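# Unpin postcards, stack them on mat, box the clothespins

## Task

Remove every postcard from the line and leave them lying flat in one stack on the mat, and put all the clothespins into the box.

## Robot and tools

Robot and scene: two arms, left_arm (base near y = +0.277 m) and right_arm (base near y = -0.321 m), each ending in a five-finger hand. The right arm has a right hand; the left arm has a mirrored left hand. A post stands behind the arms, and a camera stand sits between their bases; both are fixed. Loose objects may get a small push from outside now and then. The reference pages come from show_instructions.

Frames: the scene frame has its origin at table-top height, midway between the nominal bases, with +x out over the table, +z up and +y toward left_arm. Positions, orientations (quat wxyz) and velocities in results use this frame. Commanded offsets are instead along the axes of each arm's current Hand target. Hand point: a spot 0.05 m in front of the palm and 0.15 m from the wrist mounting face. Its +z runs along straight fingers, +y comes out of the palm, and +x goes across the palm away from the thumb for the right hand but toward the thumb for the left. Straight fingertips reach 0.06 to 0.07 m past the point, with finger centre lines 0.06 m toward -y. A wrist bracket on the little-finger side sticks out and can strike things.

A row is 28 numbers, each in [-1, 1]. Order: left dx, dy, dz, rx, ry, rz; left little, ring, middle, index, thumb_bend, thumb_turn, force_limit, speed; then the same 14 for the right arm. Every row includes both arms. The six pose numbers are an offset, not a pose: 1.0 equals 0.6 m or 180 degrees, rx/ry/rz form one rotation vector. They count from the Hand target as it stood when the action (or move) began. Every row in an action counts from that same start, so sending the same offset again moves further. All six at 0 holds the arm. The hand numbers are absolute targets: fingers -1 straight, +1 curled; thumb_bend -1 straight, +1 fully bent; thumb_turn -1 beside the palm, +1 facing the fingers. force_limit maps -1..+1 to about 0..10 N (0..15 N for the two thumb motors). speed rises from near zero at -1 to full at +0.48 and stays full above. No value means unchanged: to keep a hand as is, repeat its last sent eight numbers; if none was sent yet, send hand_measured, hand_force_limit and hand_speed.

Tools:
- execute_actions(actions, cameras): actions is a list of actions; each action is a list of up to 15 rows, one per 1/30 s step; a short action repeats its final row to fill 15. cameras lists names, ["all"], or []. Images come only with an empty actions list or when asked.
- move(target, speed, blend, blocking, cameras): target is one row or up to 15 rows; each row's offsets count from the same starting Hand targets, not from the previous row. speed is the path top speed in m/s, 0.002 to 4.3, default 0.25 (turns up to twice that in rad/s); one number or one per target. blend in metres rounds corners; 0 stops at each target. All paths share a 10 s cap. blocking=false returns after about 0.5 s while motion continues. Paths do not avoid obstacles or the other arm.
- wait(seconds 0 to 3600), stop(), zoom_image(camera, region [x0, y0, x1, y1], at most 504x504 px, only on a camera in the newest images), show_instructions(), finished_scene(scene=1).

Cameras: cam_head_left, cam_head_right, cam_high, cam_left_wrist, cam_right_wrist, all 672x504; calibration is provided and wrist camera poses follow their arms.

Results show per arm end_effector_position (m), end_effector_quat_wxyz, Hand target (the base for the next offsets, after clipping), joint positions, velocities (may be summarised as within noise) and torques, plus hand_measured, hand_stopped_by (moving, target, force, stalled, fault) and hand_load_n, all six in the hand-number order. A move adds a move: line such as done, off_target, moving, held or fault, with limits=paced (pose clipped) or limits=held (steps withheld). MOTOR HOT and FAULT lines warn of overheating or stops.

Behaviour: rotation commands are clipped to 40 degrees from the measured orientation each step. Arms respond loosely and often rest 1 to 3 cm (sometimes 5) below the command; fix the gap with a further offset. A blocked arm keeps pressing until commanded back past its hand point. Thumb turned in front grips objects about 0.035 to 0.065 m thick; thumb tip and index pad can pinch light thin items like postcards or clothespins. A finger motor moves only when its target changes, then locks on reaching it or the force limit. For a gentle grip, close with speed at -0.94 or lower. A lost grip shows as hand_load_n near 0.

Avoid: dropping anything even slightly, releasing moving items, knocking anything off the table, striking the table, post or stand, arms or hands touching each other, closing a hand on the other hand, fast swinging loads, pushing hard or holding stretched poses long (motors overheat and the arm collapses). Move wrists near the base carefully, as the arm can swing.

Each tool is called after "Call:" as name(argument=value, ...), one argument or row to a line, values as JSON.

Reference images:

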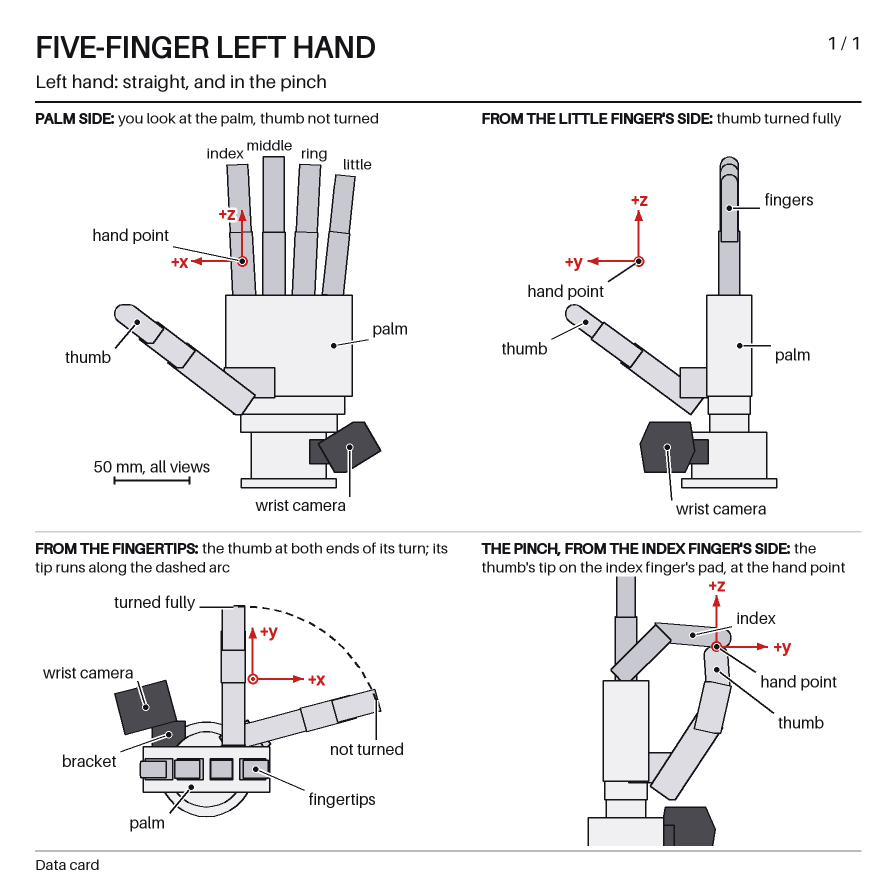

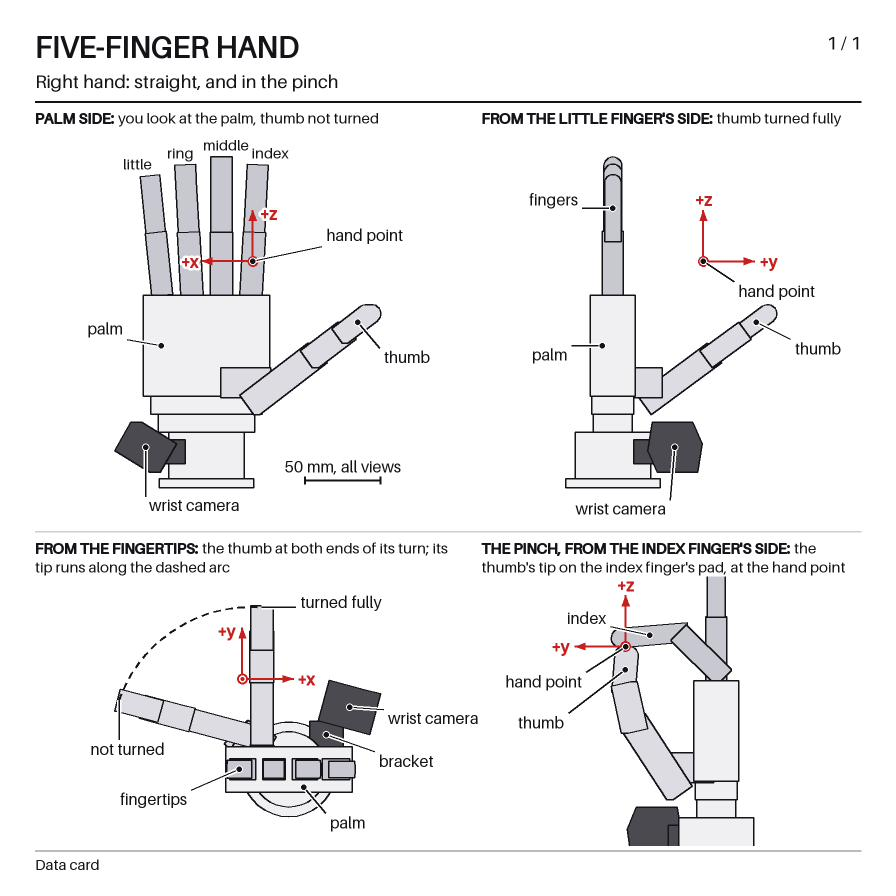

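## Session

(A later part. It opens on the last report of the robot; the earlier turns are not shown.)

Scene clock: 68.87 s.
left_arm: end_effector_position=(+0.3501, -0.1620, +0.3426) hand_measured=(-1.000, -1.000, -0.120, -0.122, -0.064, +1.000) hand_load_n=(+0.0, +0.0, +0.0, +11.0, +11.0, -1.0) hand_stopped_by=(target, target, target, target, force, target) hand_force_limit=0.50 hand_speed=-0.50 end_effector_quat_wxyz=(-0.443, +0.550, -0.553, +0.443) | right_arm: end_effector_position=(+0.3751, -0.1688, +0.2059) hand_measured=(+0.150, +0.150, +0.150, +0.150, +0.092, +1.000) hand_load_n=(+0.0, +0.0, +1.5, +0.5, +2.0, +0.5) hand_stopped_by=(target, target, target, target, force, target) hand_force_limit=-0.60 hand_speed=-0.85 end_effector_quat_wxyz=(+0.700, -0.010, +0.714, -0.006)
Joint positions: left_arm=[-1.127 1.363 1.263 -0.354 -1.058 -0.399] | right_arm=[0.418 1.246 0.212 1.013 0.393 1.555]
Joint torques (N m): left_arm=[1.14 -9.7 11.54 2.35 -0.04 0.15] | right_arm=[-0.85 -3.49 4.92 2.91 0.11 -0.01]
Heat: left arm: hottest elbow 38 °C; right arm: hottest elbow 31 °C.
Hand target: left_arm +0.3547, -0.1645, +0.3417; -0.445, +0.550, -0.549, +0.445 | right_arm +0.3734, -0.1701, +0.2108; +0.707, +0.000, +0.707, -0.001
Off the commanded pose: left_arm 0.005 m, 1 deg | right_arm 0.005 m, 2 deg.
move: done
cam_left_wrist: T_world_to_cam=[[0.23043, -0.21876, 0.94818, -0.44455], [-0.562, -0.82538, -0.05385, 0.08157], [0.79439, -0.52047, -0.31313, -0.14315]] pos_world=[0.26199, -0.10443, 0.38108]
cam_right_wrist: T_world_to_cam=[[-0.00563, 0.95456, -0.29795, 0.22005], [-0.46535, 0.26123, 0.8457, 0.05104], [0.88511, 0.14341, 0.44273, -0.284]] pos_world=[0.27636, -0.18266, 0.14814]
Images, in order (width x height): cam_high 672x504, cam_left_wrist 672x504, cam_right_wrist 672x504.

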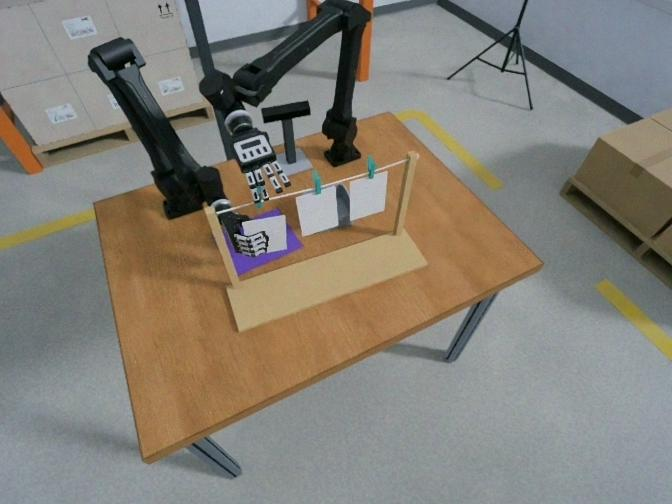

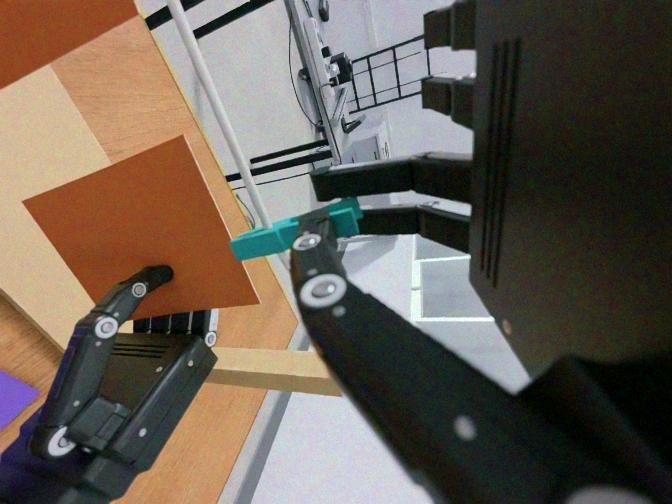

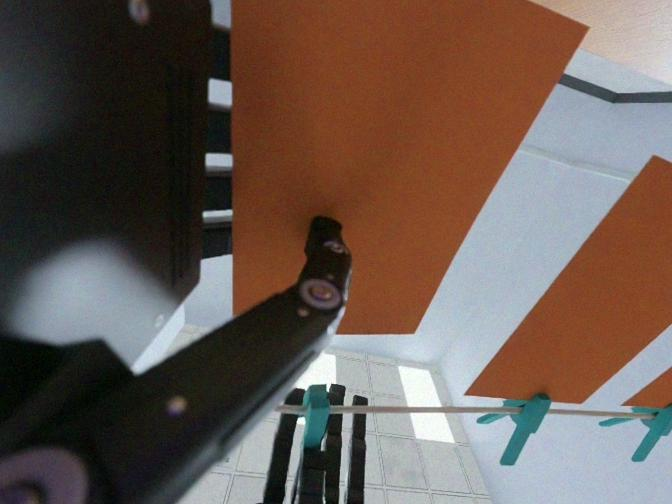

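Call:
move(
  target=[0,-0.0978,-0.0208,0,0,0,-1,-1,-0.12,-0.12,0.0,1,0.5,-0.5,0,0,-0.1,0,0,0,0.15,0.15,0.15,0.15,0.1,1,-0.6,-0.85],
  speed=0.05,
  cameras=["cam_left_wrist","cam_right_wrist","cam_high","cam_head_right"],
)

Call:
zoom_image(
  camera="cam_high",
  region=[200, 120, 340, 250],
)

Call:
zoom_image(
  camera="cam_left_wrist",
  region=[200, 150, 400, 320],
)

Scene clock: 70.97 s.
left_arm: end_effector_position=(+0.3488, -0.1599, +0.3692) hand_measured=(-1.000, -1.000, -0.120, -0.122, -0.064, +1.000) hand_load_n=(+0.0, +0.0, +0.0, +9.5, +10.0, +0.0) hand_stopped_by=(target, target, target, target, force, target) hand_force_limit=0.50 hand_speed=-0.50 end_effector_quat_wxyz=(-0.447, +0.546, -0.563, +0.430) | right_arm: end_effector_position=(+0.3154, -0.1698, +0.2110) hand_measured=(+0.150, +0.150, +0.150, +0.150, +0.092, +1.000) hand_load_n=(+0.0, +0.0, +1.5, +0.0, +2.0, +0.5) hand_stopped_by=(target, target, target, target, force, target) hand_force_limit=-0.60 hand_speed=-0.85 end_effector_quat_wxyz=(+0.708, -0.005, +0.706, -0.004)
Joint positions: left_arm=[-1.127 1.363 1.348 -0.472 -1.056 -0.397] | right_arm=[0.546 1.016 0.083 0.938 0.525 1.555]
Joint torques (N m): left_arm=[1.67 -9.88 17.1 1.14 -0.18 0.14] | right_arm=[-0.62 -2.08 5.53 1.59 0.1 -0.02]
Heat: left arm: hottest elbow 39 °C; right arm: hottest elbow 31 °C.
Hand target: left_arm +0.3546, -0.1645, +0.4017; -0.445, +0.550, -0.549, +0.445 | right_arm +0.3134, -0.1702, +0.2108; +0.707, +0.000, +0.707, -0.001
Off the commanded pose: left_arm 0.033 m, 2 deg | right_arm 0.002 m, 1 deg.
move: off_target (left_arm)
cam_left_wrist: T_world_to_cam=[[0.24456, -0.24813, 0.93735, -0.47461], [-0.56441, -0.82248, -0.07047, 0.09155], [0.78844, -0.51181, -0.3412, -0.11881]] pos_world=[0.26142, -0.10327, 0.41079]
cam_right_wrist: T_world_to_cam=[[0.00496, 0.9575, -0.28839, 0.21725], [-0.48335, 0.25476, 0.83754, 0.02539], [0.87541, 0.13524, 0.46407, -0.23609]] pos_world=[0.21787, -0.18255, 0.15095]
Images, in order (width x height): cam_head_right 672x504, cam_high 672x504, cam_left_wrist 672x504, cam_right_wrist 672x504.

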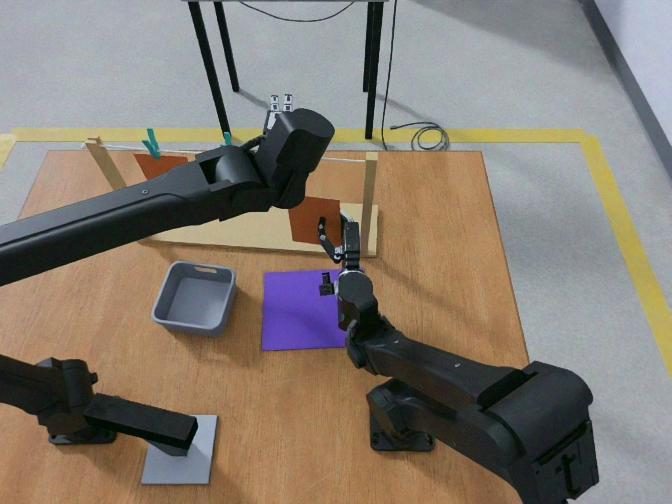

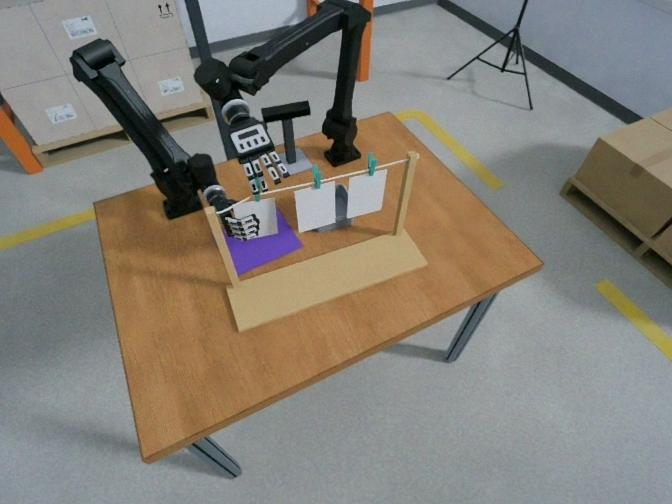

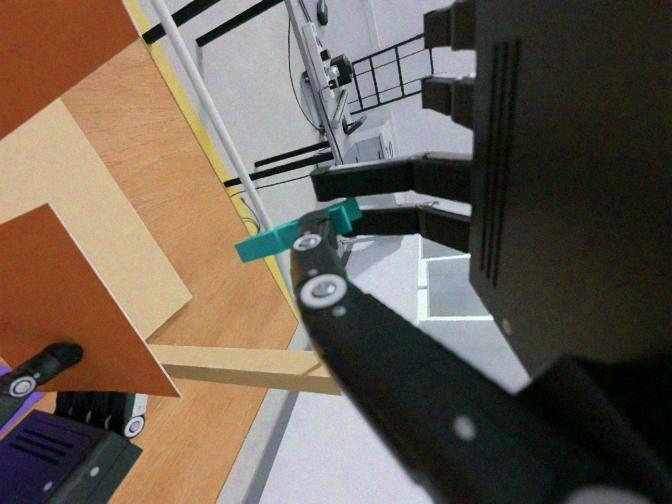

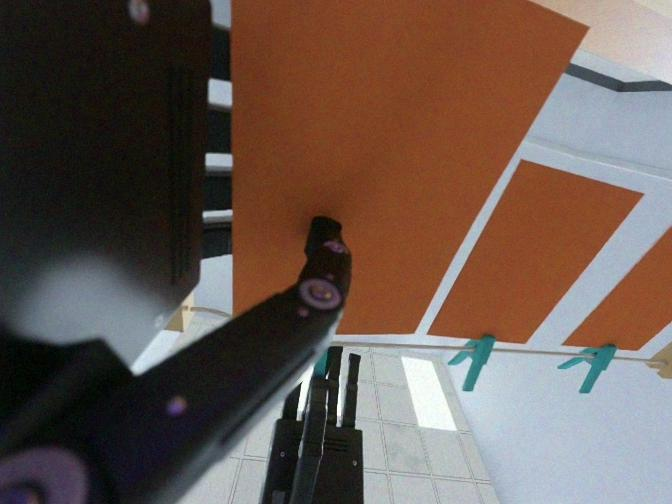

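Scaled by 3.600 from the camera's image (finer frame: 960x720).

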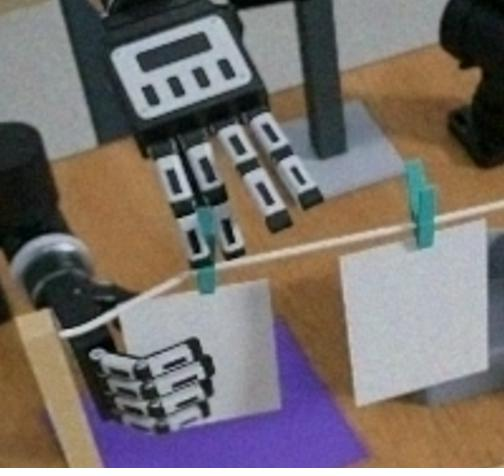

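Scaled by 2.520 from the camera's image (finer frame: 960x720).

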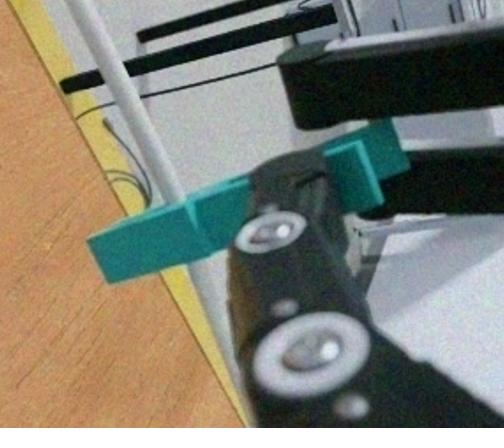

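Call:
move(
  target=[0,0,0,0,0,0,-1,-1,-0.05,-0.05,0.15,1,1,-0.5,0,0,0,0,0,0,0.15,0.15,0.15,0.15,0.1,1,-0.6,-0.85],
  speed=0.05,
  cameras=["cam_left_wrist","cam_right_wrist","cam_high"],
)

Call:
zoom_image(
  camera="cam_high",
  region=[200, 120, 340, 250],
)

Call:
zoom_image(
  camera="cam_left_wrist",
  region=[200, 150, 400, 320],
)

Call:
zoom_image(
  camera="cam_right_wrist",
  region=[230, 320, 400, 460],
)

Scene clock: 72.00 s.
left_arm: end_effector_position=(+0.3491, -0.1606, +0.3730) hand_measured=(-1.000, -1.000, -0.050, -0.050, +0.150, +1.000) hand_load_n=(+0.0, +0.0, +0.0, +0.5, +0.0, +0.0) hand_stopped_by=(target, target, target, target, target, target) hand_force_limit=1.00 hand_speed=-0.50 end_effector_quat_wxyz=(-0.446, +0.546, -0.562, +0.432) | right_arm: end_effector_position=(+0.3154, -0.1698, +0.2110) hand_measured=(+0.150, +0.150, +0.150, +0.150, +0.092, +1.000) hand_load_n=(+0.0, +0.0, +1.5, +0.0, +2.0, +0.0) hand_stopped_by=(target, target, target, target, force, target) hand_force_limit=-0.60 hand_speed=-0.85 end_effector_quat_wxyz=(+0.708, -0.005, +0.706, -0.004)
Joint positions: left_arm=[-1.127 1.363 1.355 -0.473 -1.056 -0.397] | right_arm=[0.546 1.016 0.083 0.938 0.525 1.555]
Joint torques (N m): left_arm=[1.2 -10.17 16.53 1.18 -0.17 0.16] | right_arm=[-0.62 -2.14 5.55 1.59 0.1 -0.02]
Heat: left arm: hottest elbow 39 °C; right arm: hottest elbow 31 °C.
Hand target: left_arm +0.3546, -0.1645, +0.4016; -0.445, +0.550, -0.549, +0.445 | right_arm +0.3134, -0.1702, +0.2108; +0.707, +0.000, +0.707, -0.001
Off the commanded pose: left_arm 0.030 m, 2 deg | right_arm 0.002 m, 1 deg.
move: done
cam_left_wrist: T_world_to_cam=[[0.2422, -0.24329, 0.93923, -0.47755], [-0.5642, -0.82286, -0.06765, 0.09015], [0.78931, -0.51353, -0.33656, -0.12047]] pos_world=[0.26161, -0.10386, 0.41409]
cam_right_wrist: T_world_to_cam=[[0.00496, 0.9575, -0.28839, 0.21725], [-0.48335, 0.25476, 0.83754, 0.02539], [0.87541, 0.13524, 0.46407, -0.23609]] pos_world=[0.21787, -0.18255, 0.15095]
Images, in order (width x height): cam_high 672x504, cam_left_wrist 672x504, cam_right_wrist 672x504.

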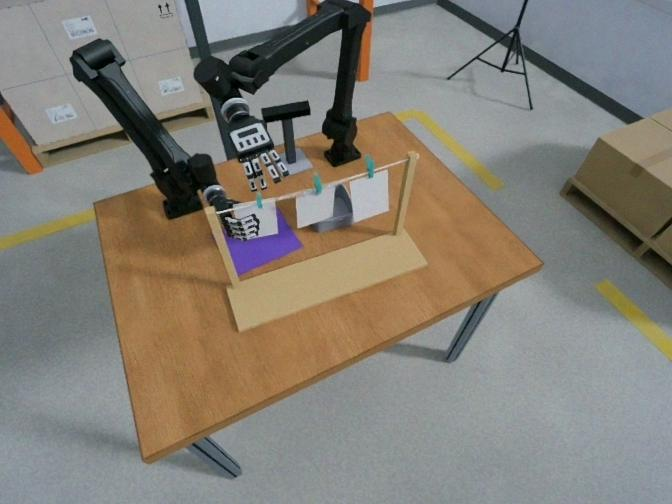

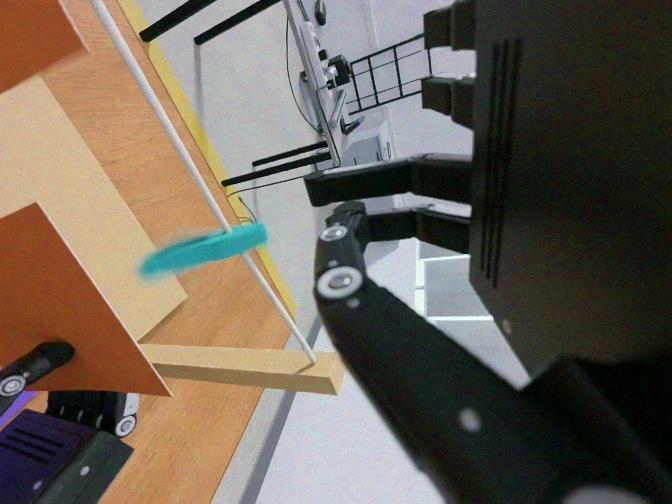

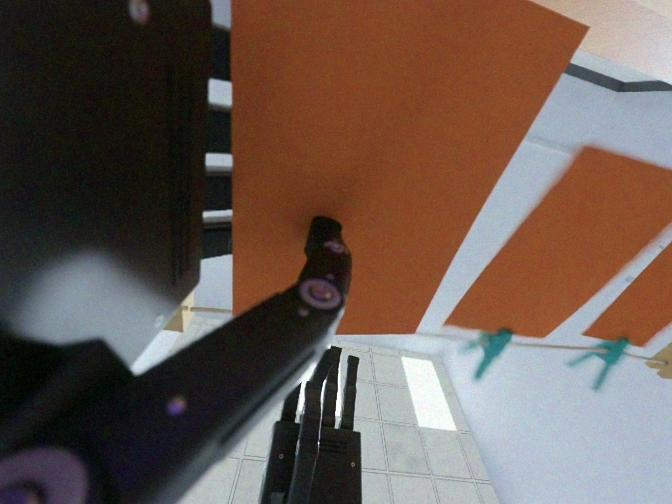

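Scaled by 3.600 from the camera's image (finer frame: 960x720).

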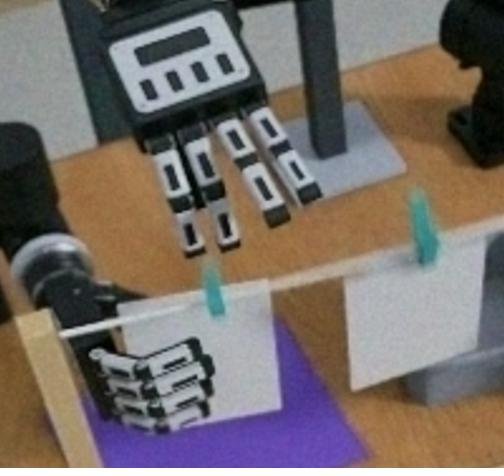

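Scaled by 2.520 from the camera's image (finer frame: 960x720).

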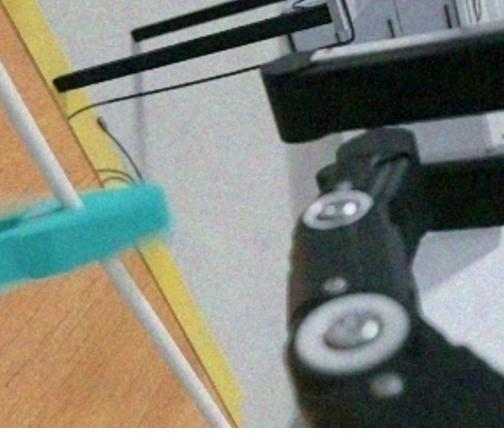

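Scaled by 2.965 from the camera's image (finer frame: 960x720).

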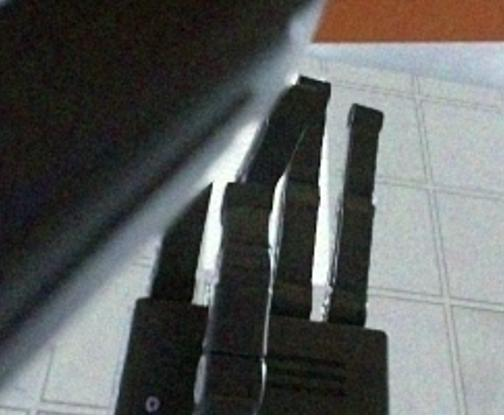

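Call:
move(
  target=[
    [0,-0.0815,-0.0173,0,0,0,-1,-1,-0.05,-0.05,0.15,1,1,-0.5,0,0,0,0,0,0,0.15,0.15,0.15,0.15,0.1,1,-0.6,-0.85],
    [-0.4408,-0.0110,-0.0953,0,0,0,-1,-1,-0.35,-0.35,-0.8,1,0,0,0,0,0,0,0,0,0.15,0.15,0.15,0.15,0.1,1,-0.6,-0.85],
  ],
  speed=0.2,
  cameras=["cam_head_right","cam_right_wrist","cam_high"],
)

Scene clock: 77.10 s.
left_arm: end_effector_position=(+0.2966, +0.0967, +0.4237) hand_measured=(-1.000, -1.000, -0.350, -0.350, -0.800, +1.000) hand_load_n=(+0.0, +0.0, +0.0, +0.0, +0.0, +0.0) hand_stopped_by=(target, target, target, target, target, target) hand_force_limit=0.00 hand_speed=0.00 end_effector_quat_wxyz=(-0.439, +0.550, -0.547, +0.452) | right_arm: end_effector_position=(+0.3154, -0.1698, +0.2110) hand_measured=(+0.150, +0.150, +0.150, +0.150, +0.092, +1.000) hand_load_n=(+0.0, +0.0, +1.5, +0.5, +2.0, +0.0) hand_stopped_by=(target, target, target, target, force, target) hand_force_limit=-0.60 hand_speed=-0.85 end_effector_quat_wxyz=(+0.708, -0.005, +0.706, -0.004)
Joint positions: left_arm=[-0.791 0.699 1.011 -0.593 -0.735 -0.208] | right_arm=[0.546 1.016 0.083 0.938 0.525 1.555]
Joint torques (N m): left_arm=[1.9 -0.73 10.95 1.92 0.03 0.17] | right_arm=[-0.62 -2.08 5.53 1.59 0.1 -0.02]
Heat: left arm: hottest elbow 39 °C; right arm: hottest elbow 30 °C.
Hand target: left_arm +0.2999, +0.0999, +0.4199; -0.445, +0.550, -0.549, +0.445 | right_arm +0.3134, -0.1702, +0.2108; +0.707, +0.000, +0.707, -0.001
Off the commanded pose: left_arm 0.006 m, 1 deg | right_arm 0.002 m, 1 deg.
move: done
cam_right_wrist: T_world_to_cam=[[0.00496, 0.9575, -0.28839, 0.21725], [-0.48335, 0.25476, 0.83754, 0.02539], [0.87541, 0.13524, 0.46407, -0.23609]] pos_world=[0.21787, -0.18255, 0.15095]
Images, in order (width x height): cam_head_right 672x504, cam_high 672x504, cam_right_wrist 672x504.

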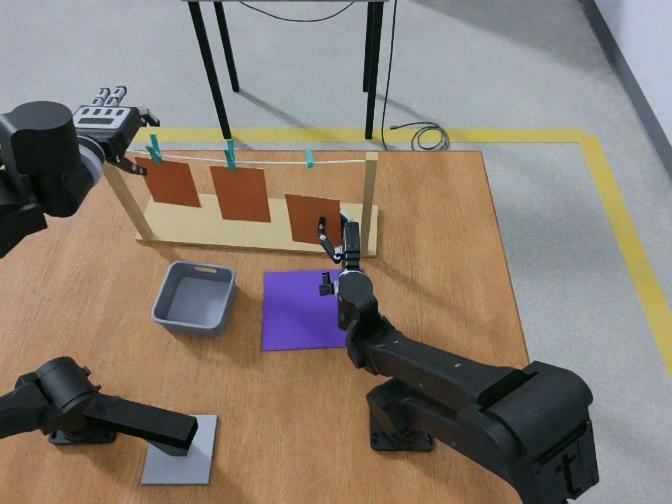

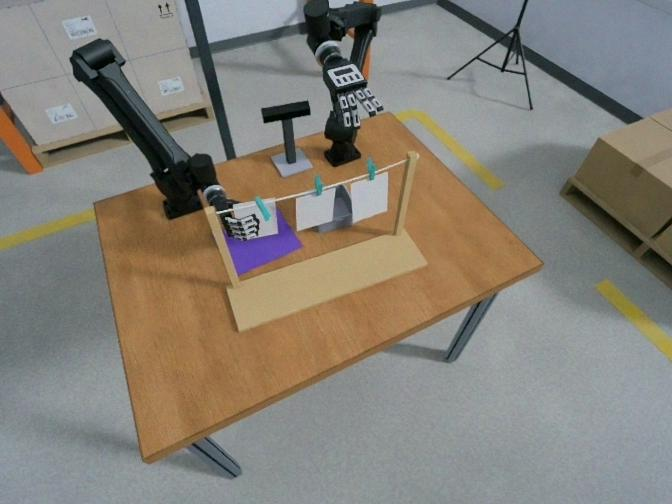

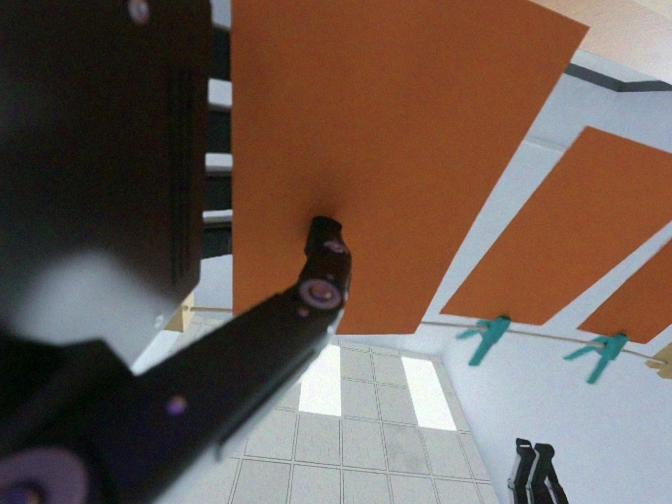

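Call:
move(
  target=[0,0,0,0,0,0,-1,-1,-0.35,-0.35,-0.8,1,0,0,-0.0153,0,-0.0557,0,0.5,0,0.15,0.15,0.15,0.15,0.1,1,-0.6,-0.85],
  speed=0.25,
  cameras=["all"],
)

Scene clock: 81.33 s.
left_arm: end_effector_position=(+0.2966, +0.0967, +0.4237) hand_measured=(-1.000, -1.000, -0.350, -0.350, -0.800, +1.000) hand_load_n=(+0.0, -0.5, +0.0, +0.0, +0.0, +0.0) hand_stopped_by=(target, target, target, target, target, target) hand_force_limit=0.00 hand_speed=0.00 end_effector_quat_wxyz=(-0.439, +0.550, -0.547, +0.452) | right_arm: end_effector_position=(+0.2678, -0.1750, +0.1992) hand_measured=(+0.150, +0.150, +0.150, +0.150, +0.092, +1.000) hand_load_n=(+0.0, +0.5, +1.5, +0.5, +2.0, +0.5) hand_stopped_by=(target, target, target, target, force, target) hand_force_limit=-0.60 hand_speed=-0.85 end_effector_quat_wxyz=(-0.017, +0.008, +1.000, -0.012)
Joint positions: left_arm=[-0.791 0.699 1.011 -0.593 -0.735 -0.208] | right_arm=[0.339 1.113 1.035 -1.534 0.012 1.907]
Joint torques (N m): left_arm=[1.08 -1.08 10.95 2.11 0.05 0.14] | right_arm=[-1.67 -4.72 11.25 0.14 -0.33 -0.32]
Heat: left arm: hottest elbow 39 °C; right arm: hottest elbow 31 °C.
Hand target: left_arm +0.2999, +0.0999, +0.4199; -0.445, +0.550, -0.549, +0.445 | right_arm +0.2800, -0.1702, +0.2200; +0.001, +0.000, +1.000, -0.001
Off the commanded pose: left_arm 0.006 m, 1 deg | right_arm 0.025 m, 3 deg.
move: off_target (right_arm)
cam_left_wrist: T_world_to_cam=[[0.21946, -0.2008, 0.95473, -0.45386], [-0.56657, -0.8229, -0.04284, 0.26587], [0.79425, -0.53152, -0.29436, 0.05257]] pos_world=[0.20848, 0.1556, 0.46018]
cam_right_wrist: T_world_to_cam=[[-0.25998, 0.9654, -0.0201, 0.23799], [0.86245, 0.24152, 0.44481, -0.27078], [0.43428, 0.0983, -0.8954, 0.1942]] pos_world=[0.21107, -0.18345, 0.29912]

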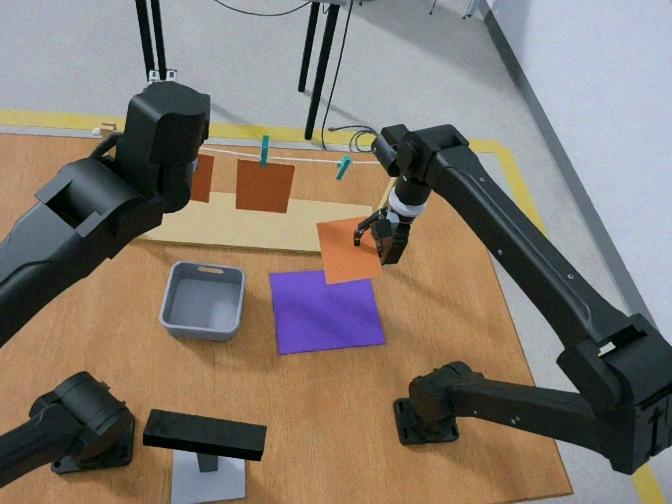

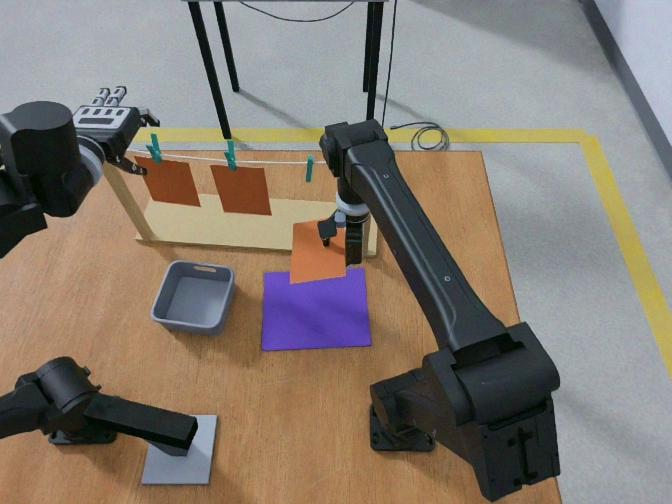

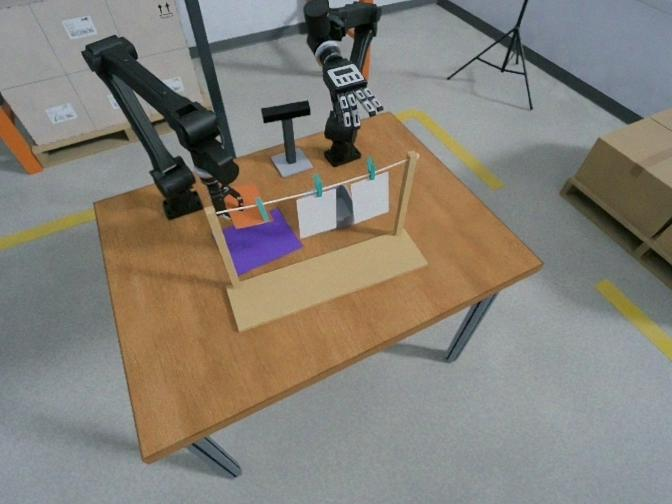

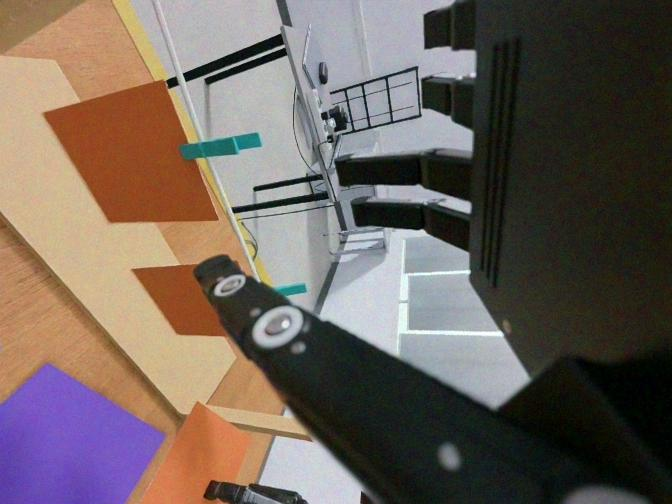

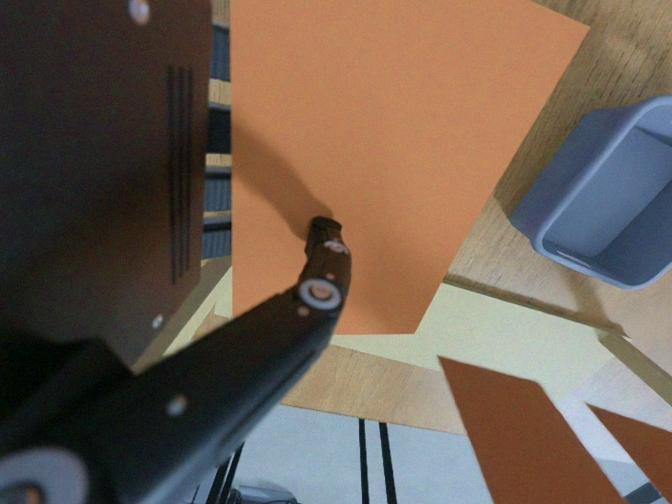

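Call:
move(
  target=[0,0,0,0,0,0,-1,-1,-0.35,-0.35,-0.8,1,0,0,0.0267,0.0253,0.1983,0,0,0,0.15,0.15,0.15,0.15,0.1,1,-0.6,-0.85],
  speed=0.15,
  cameras=["cam_head_left","cam_head_right","cam_high","cam_right_wrist"],
)

Scene clock: 83.60 s.
left_arm: end_effector_position=(+0.2966, +0.0967, +0.4237) hand_measured=(-1.000, -1.000, -0.350, -0.350, -0.800, +1.000) hand_load_n=(+0.0, +0.0, +0.0, +0.0, +0.0, +0.0) hand_stopped_by=(target, target, target, target, target, target) hand_force_limit=0.00 hand_speed=0.00 end_effector_quat_wxyz=(-0.439, +0.550, -0.547, +0.452) | right_arm: end_effector_position=(+0.2605, -0.1596, +0.1010) hand_measured=(+0.150, +0.150, +0.150, +0.150, +0.092, +1.000) hand_load_n=(+0.0, +0.0, +1.5, +0.0, +2.0, +0.5) hand_stopped_by=(target, target, target, target, force, target) hand_force_limit=-0.60 hand_speed=-0.85 end_effector_quat_wxyz=(-0.005, -0.008, +1.000, -0.007)
Joint positions: left_arm=[-0.791 0.699 1.011 -0.593 -0.735 -0.208] | right_arm=[0.391 1.154 0.798 -1.228 0.009 1.926]
Joint torques (N m): left_arm=[2.2 -0.67 10.95 1.8 0.08 0.11] | right_arm=[-0.56 -4.72 6.99 0.98 -0.29 0.02]
Heat: left arm: hottest elbow 39 °C; right arm: hottest elbow 31 °C.
Hand target: left_arm +0.2999, +0.0999, +0.4199; -0.445, +0.550, -0.549, +0.445 | right_arm +0.2640, -0.1551, +0.1008; +0.000, +0.000, +1.000, -0.001
Off the commanded pose: left_arm 0.006 m, 1 deg | right_arm 0.006 m, 1 deg.
move: done
cam_right_wrist: T_world_to_cam=[[-0.29018, 0.95684, -0.01578, 0.22534], [0.843, 0.26339, 0.46902, -0.21847], [0.45293, 0.1228, -0.88305, 0.10577]] pos_world=[0.20165, -0.17106, 0.19942]

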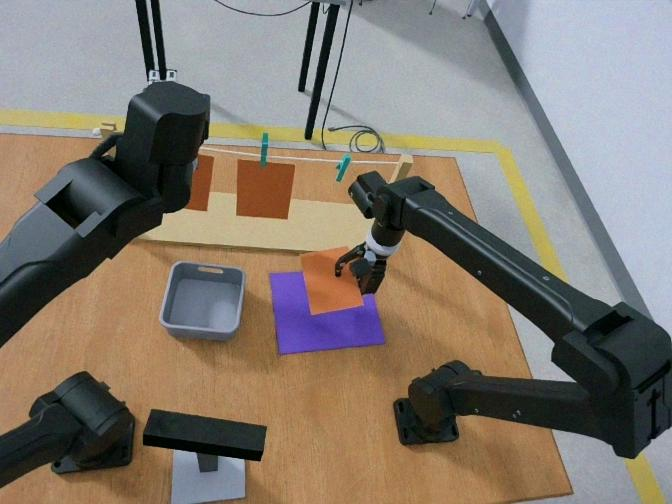

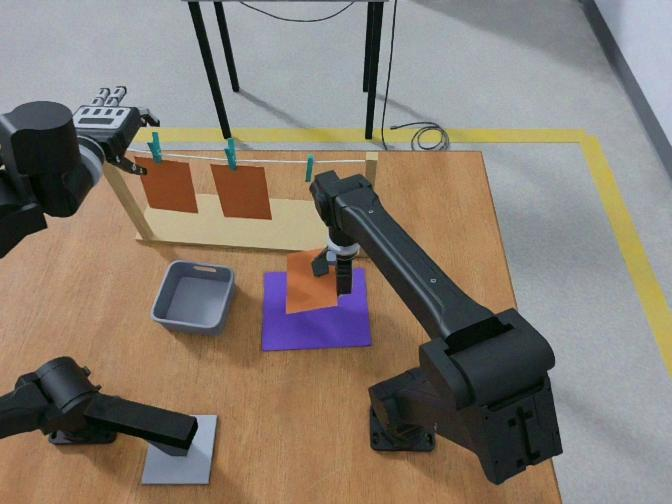

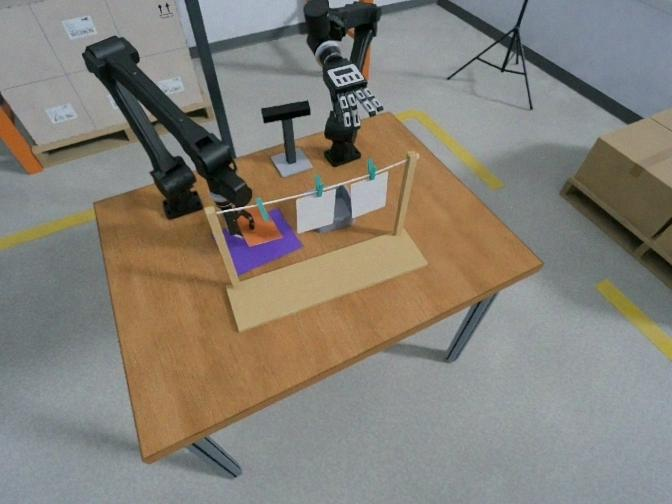

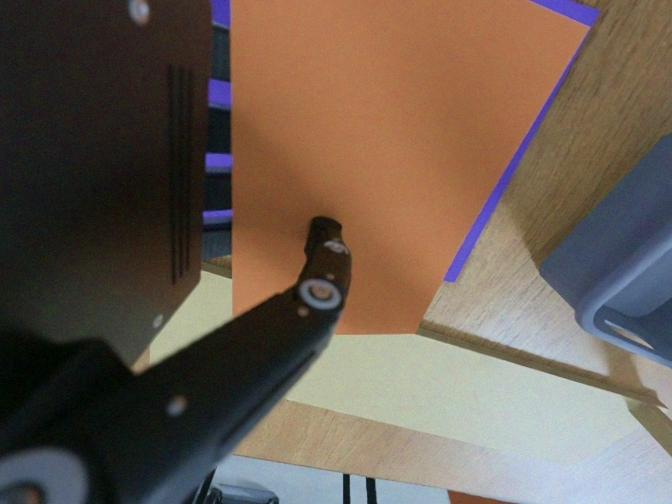

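Call:
move(
  target=[0,0,0,0,0,0,-1,-1,-0.35,-0.35,-0.8,1,0,0,0.0167,0,0.105,0,0,0,0.15,0.15,0.15,0.15,0.1,1,-0.6,-0.85],
  speed=0.1,
  cameras=["cam_head_left","cam_head_right","cam_high","cam_right_wrist"],
)

Call:
zoom_image(
  camera="cam_head_left",
  region=[260, 210, 430, 370],
)

Call:
zoom_image(
  camera="cam_high",
  region=[200, 180, 320, 290],
)

Scene clock: 85.13 s.
left_arm: end_effector_position=(+0.2966, +0.0967, +0.4237) hand_measured=(-1.000, -1.000, -0.350, -0.350, -0.800, +1.000) hand_load_n=(+0.0, +0.0, +0.0, +0.0, +0.0, +0.0) hand_stopped_by=(target, target, target, target, target, target) hand_force_limit=0.00 hand_speed=0.00 end_effector_quat_wxyz=(-0.439, +0.550, -0.547, +0.452) | right_arm: end_effector_position=(+0.2517, -0.1595, +0.0393) hand_measured=(+0.150, +0.150, +0.150, +0.150, +0.092, +1.000) hand_load_n=(+0.0, +0.0, +1.5, +0.5, +2.0, +0.5) hand_stopped_by=(target, target, target, target, force, target) hand_force_limit=-0.60 hand_speed=-0.85 end_effector_quat_wxyz=(-0.003, -0.007, +1.000, -0.006)
Joint positions: left_arm=[-0.791 0.699 1.011 -0.593 -0.735 -0.208] | right_arm=[0.403 1.217 0.666 -1.03 0.009 1.939]
Joint torques (N m): left_arm=[1.79 -0.73 10.92 1.88 0.1 0.1] | right_arm=[-0.56 -4.66 6.23 0.99 -0.29 0.02]
Heat: left arm: hottest elbow 39 °C; right arm: hottest elbow 31 °C.
Hand target: left_arm +0.2999, +0.0999, +0.4199; -0.445, +0.550, -0.549, +0.445 | right_arm +0.2541, -0.1552, +0.0380; +0.000, +0.000, +1.000, -0.001
Off the commanded pose: left_arm 0.006 m, 1 deg | right_arm 0.005 m, 1 deg.
move: done
cam_right_wrist: T_world_to_cam=[[-0.28969, 0.957, -0.01562, 0.22163], [0.84175, 0.2625, 0.47175, -0.18205], [0.45556, 0.12351, -0.88159, 0.05465]] pos_world=[0.19255, -0.17106, 0.13752]

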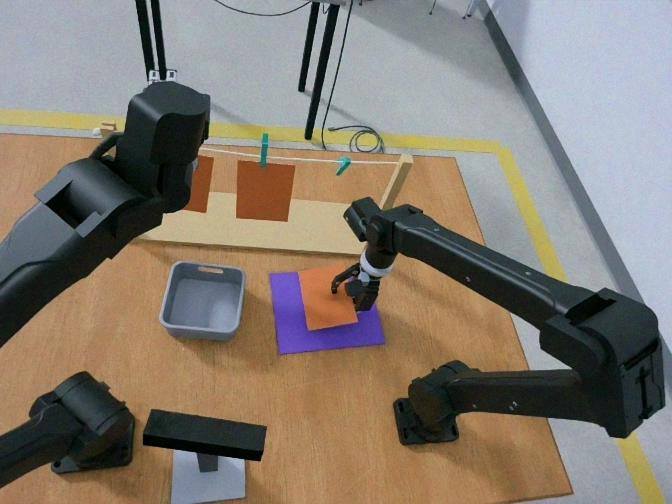

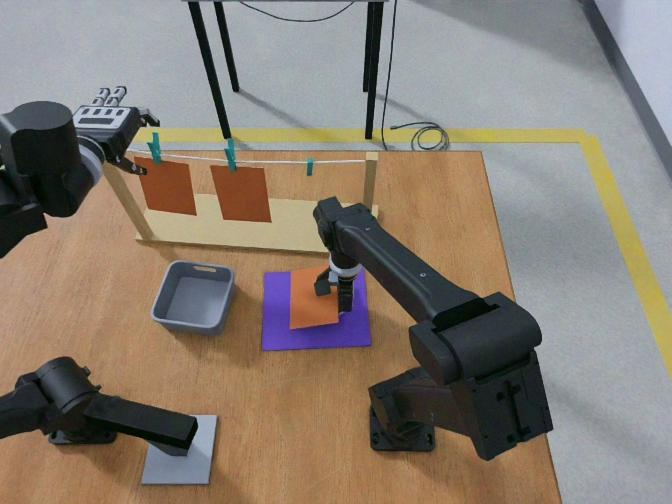

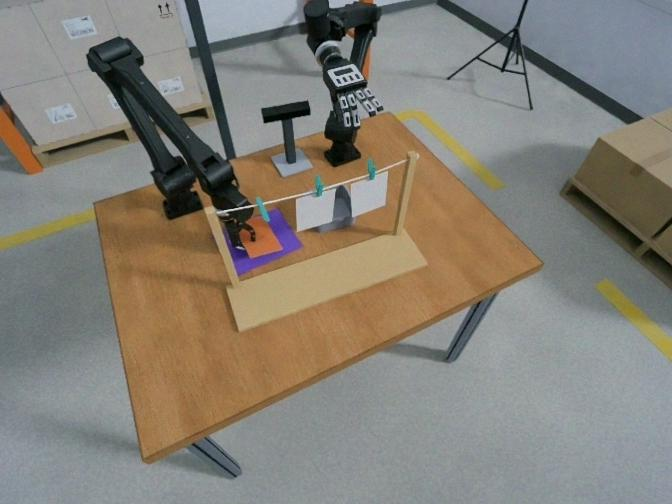

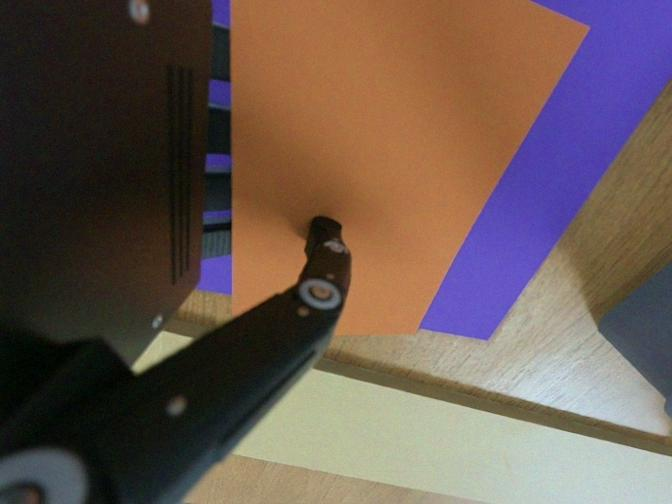

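Scaled by 2.965 from the camera's image (finer frame: 960x720).

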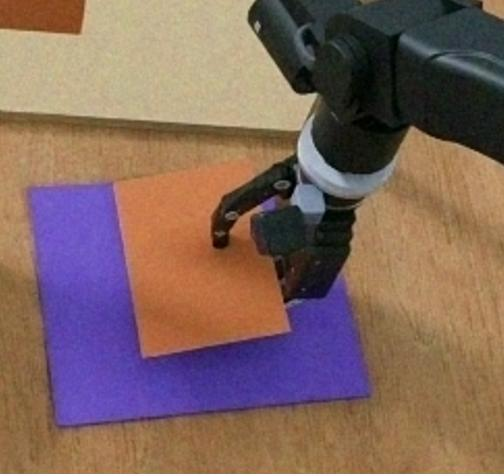

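Scaled by 4.200 from the camera's image (finer frame: 960x720).

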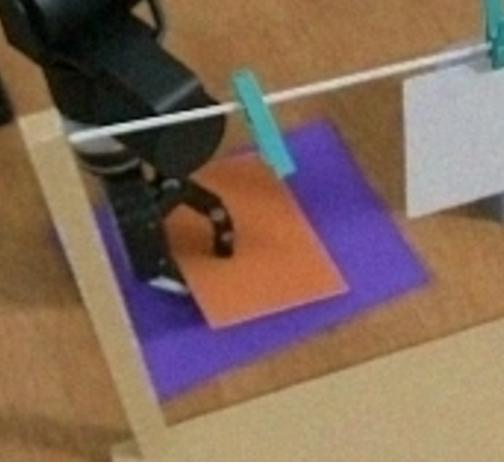

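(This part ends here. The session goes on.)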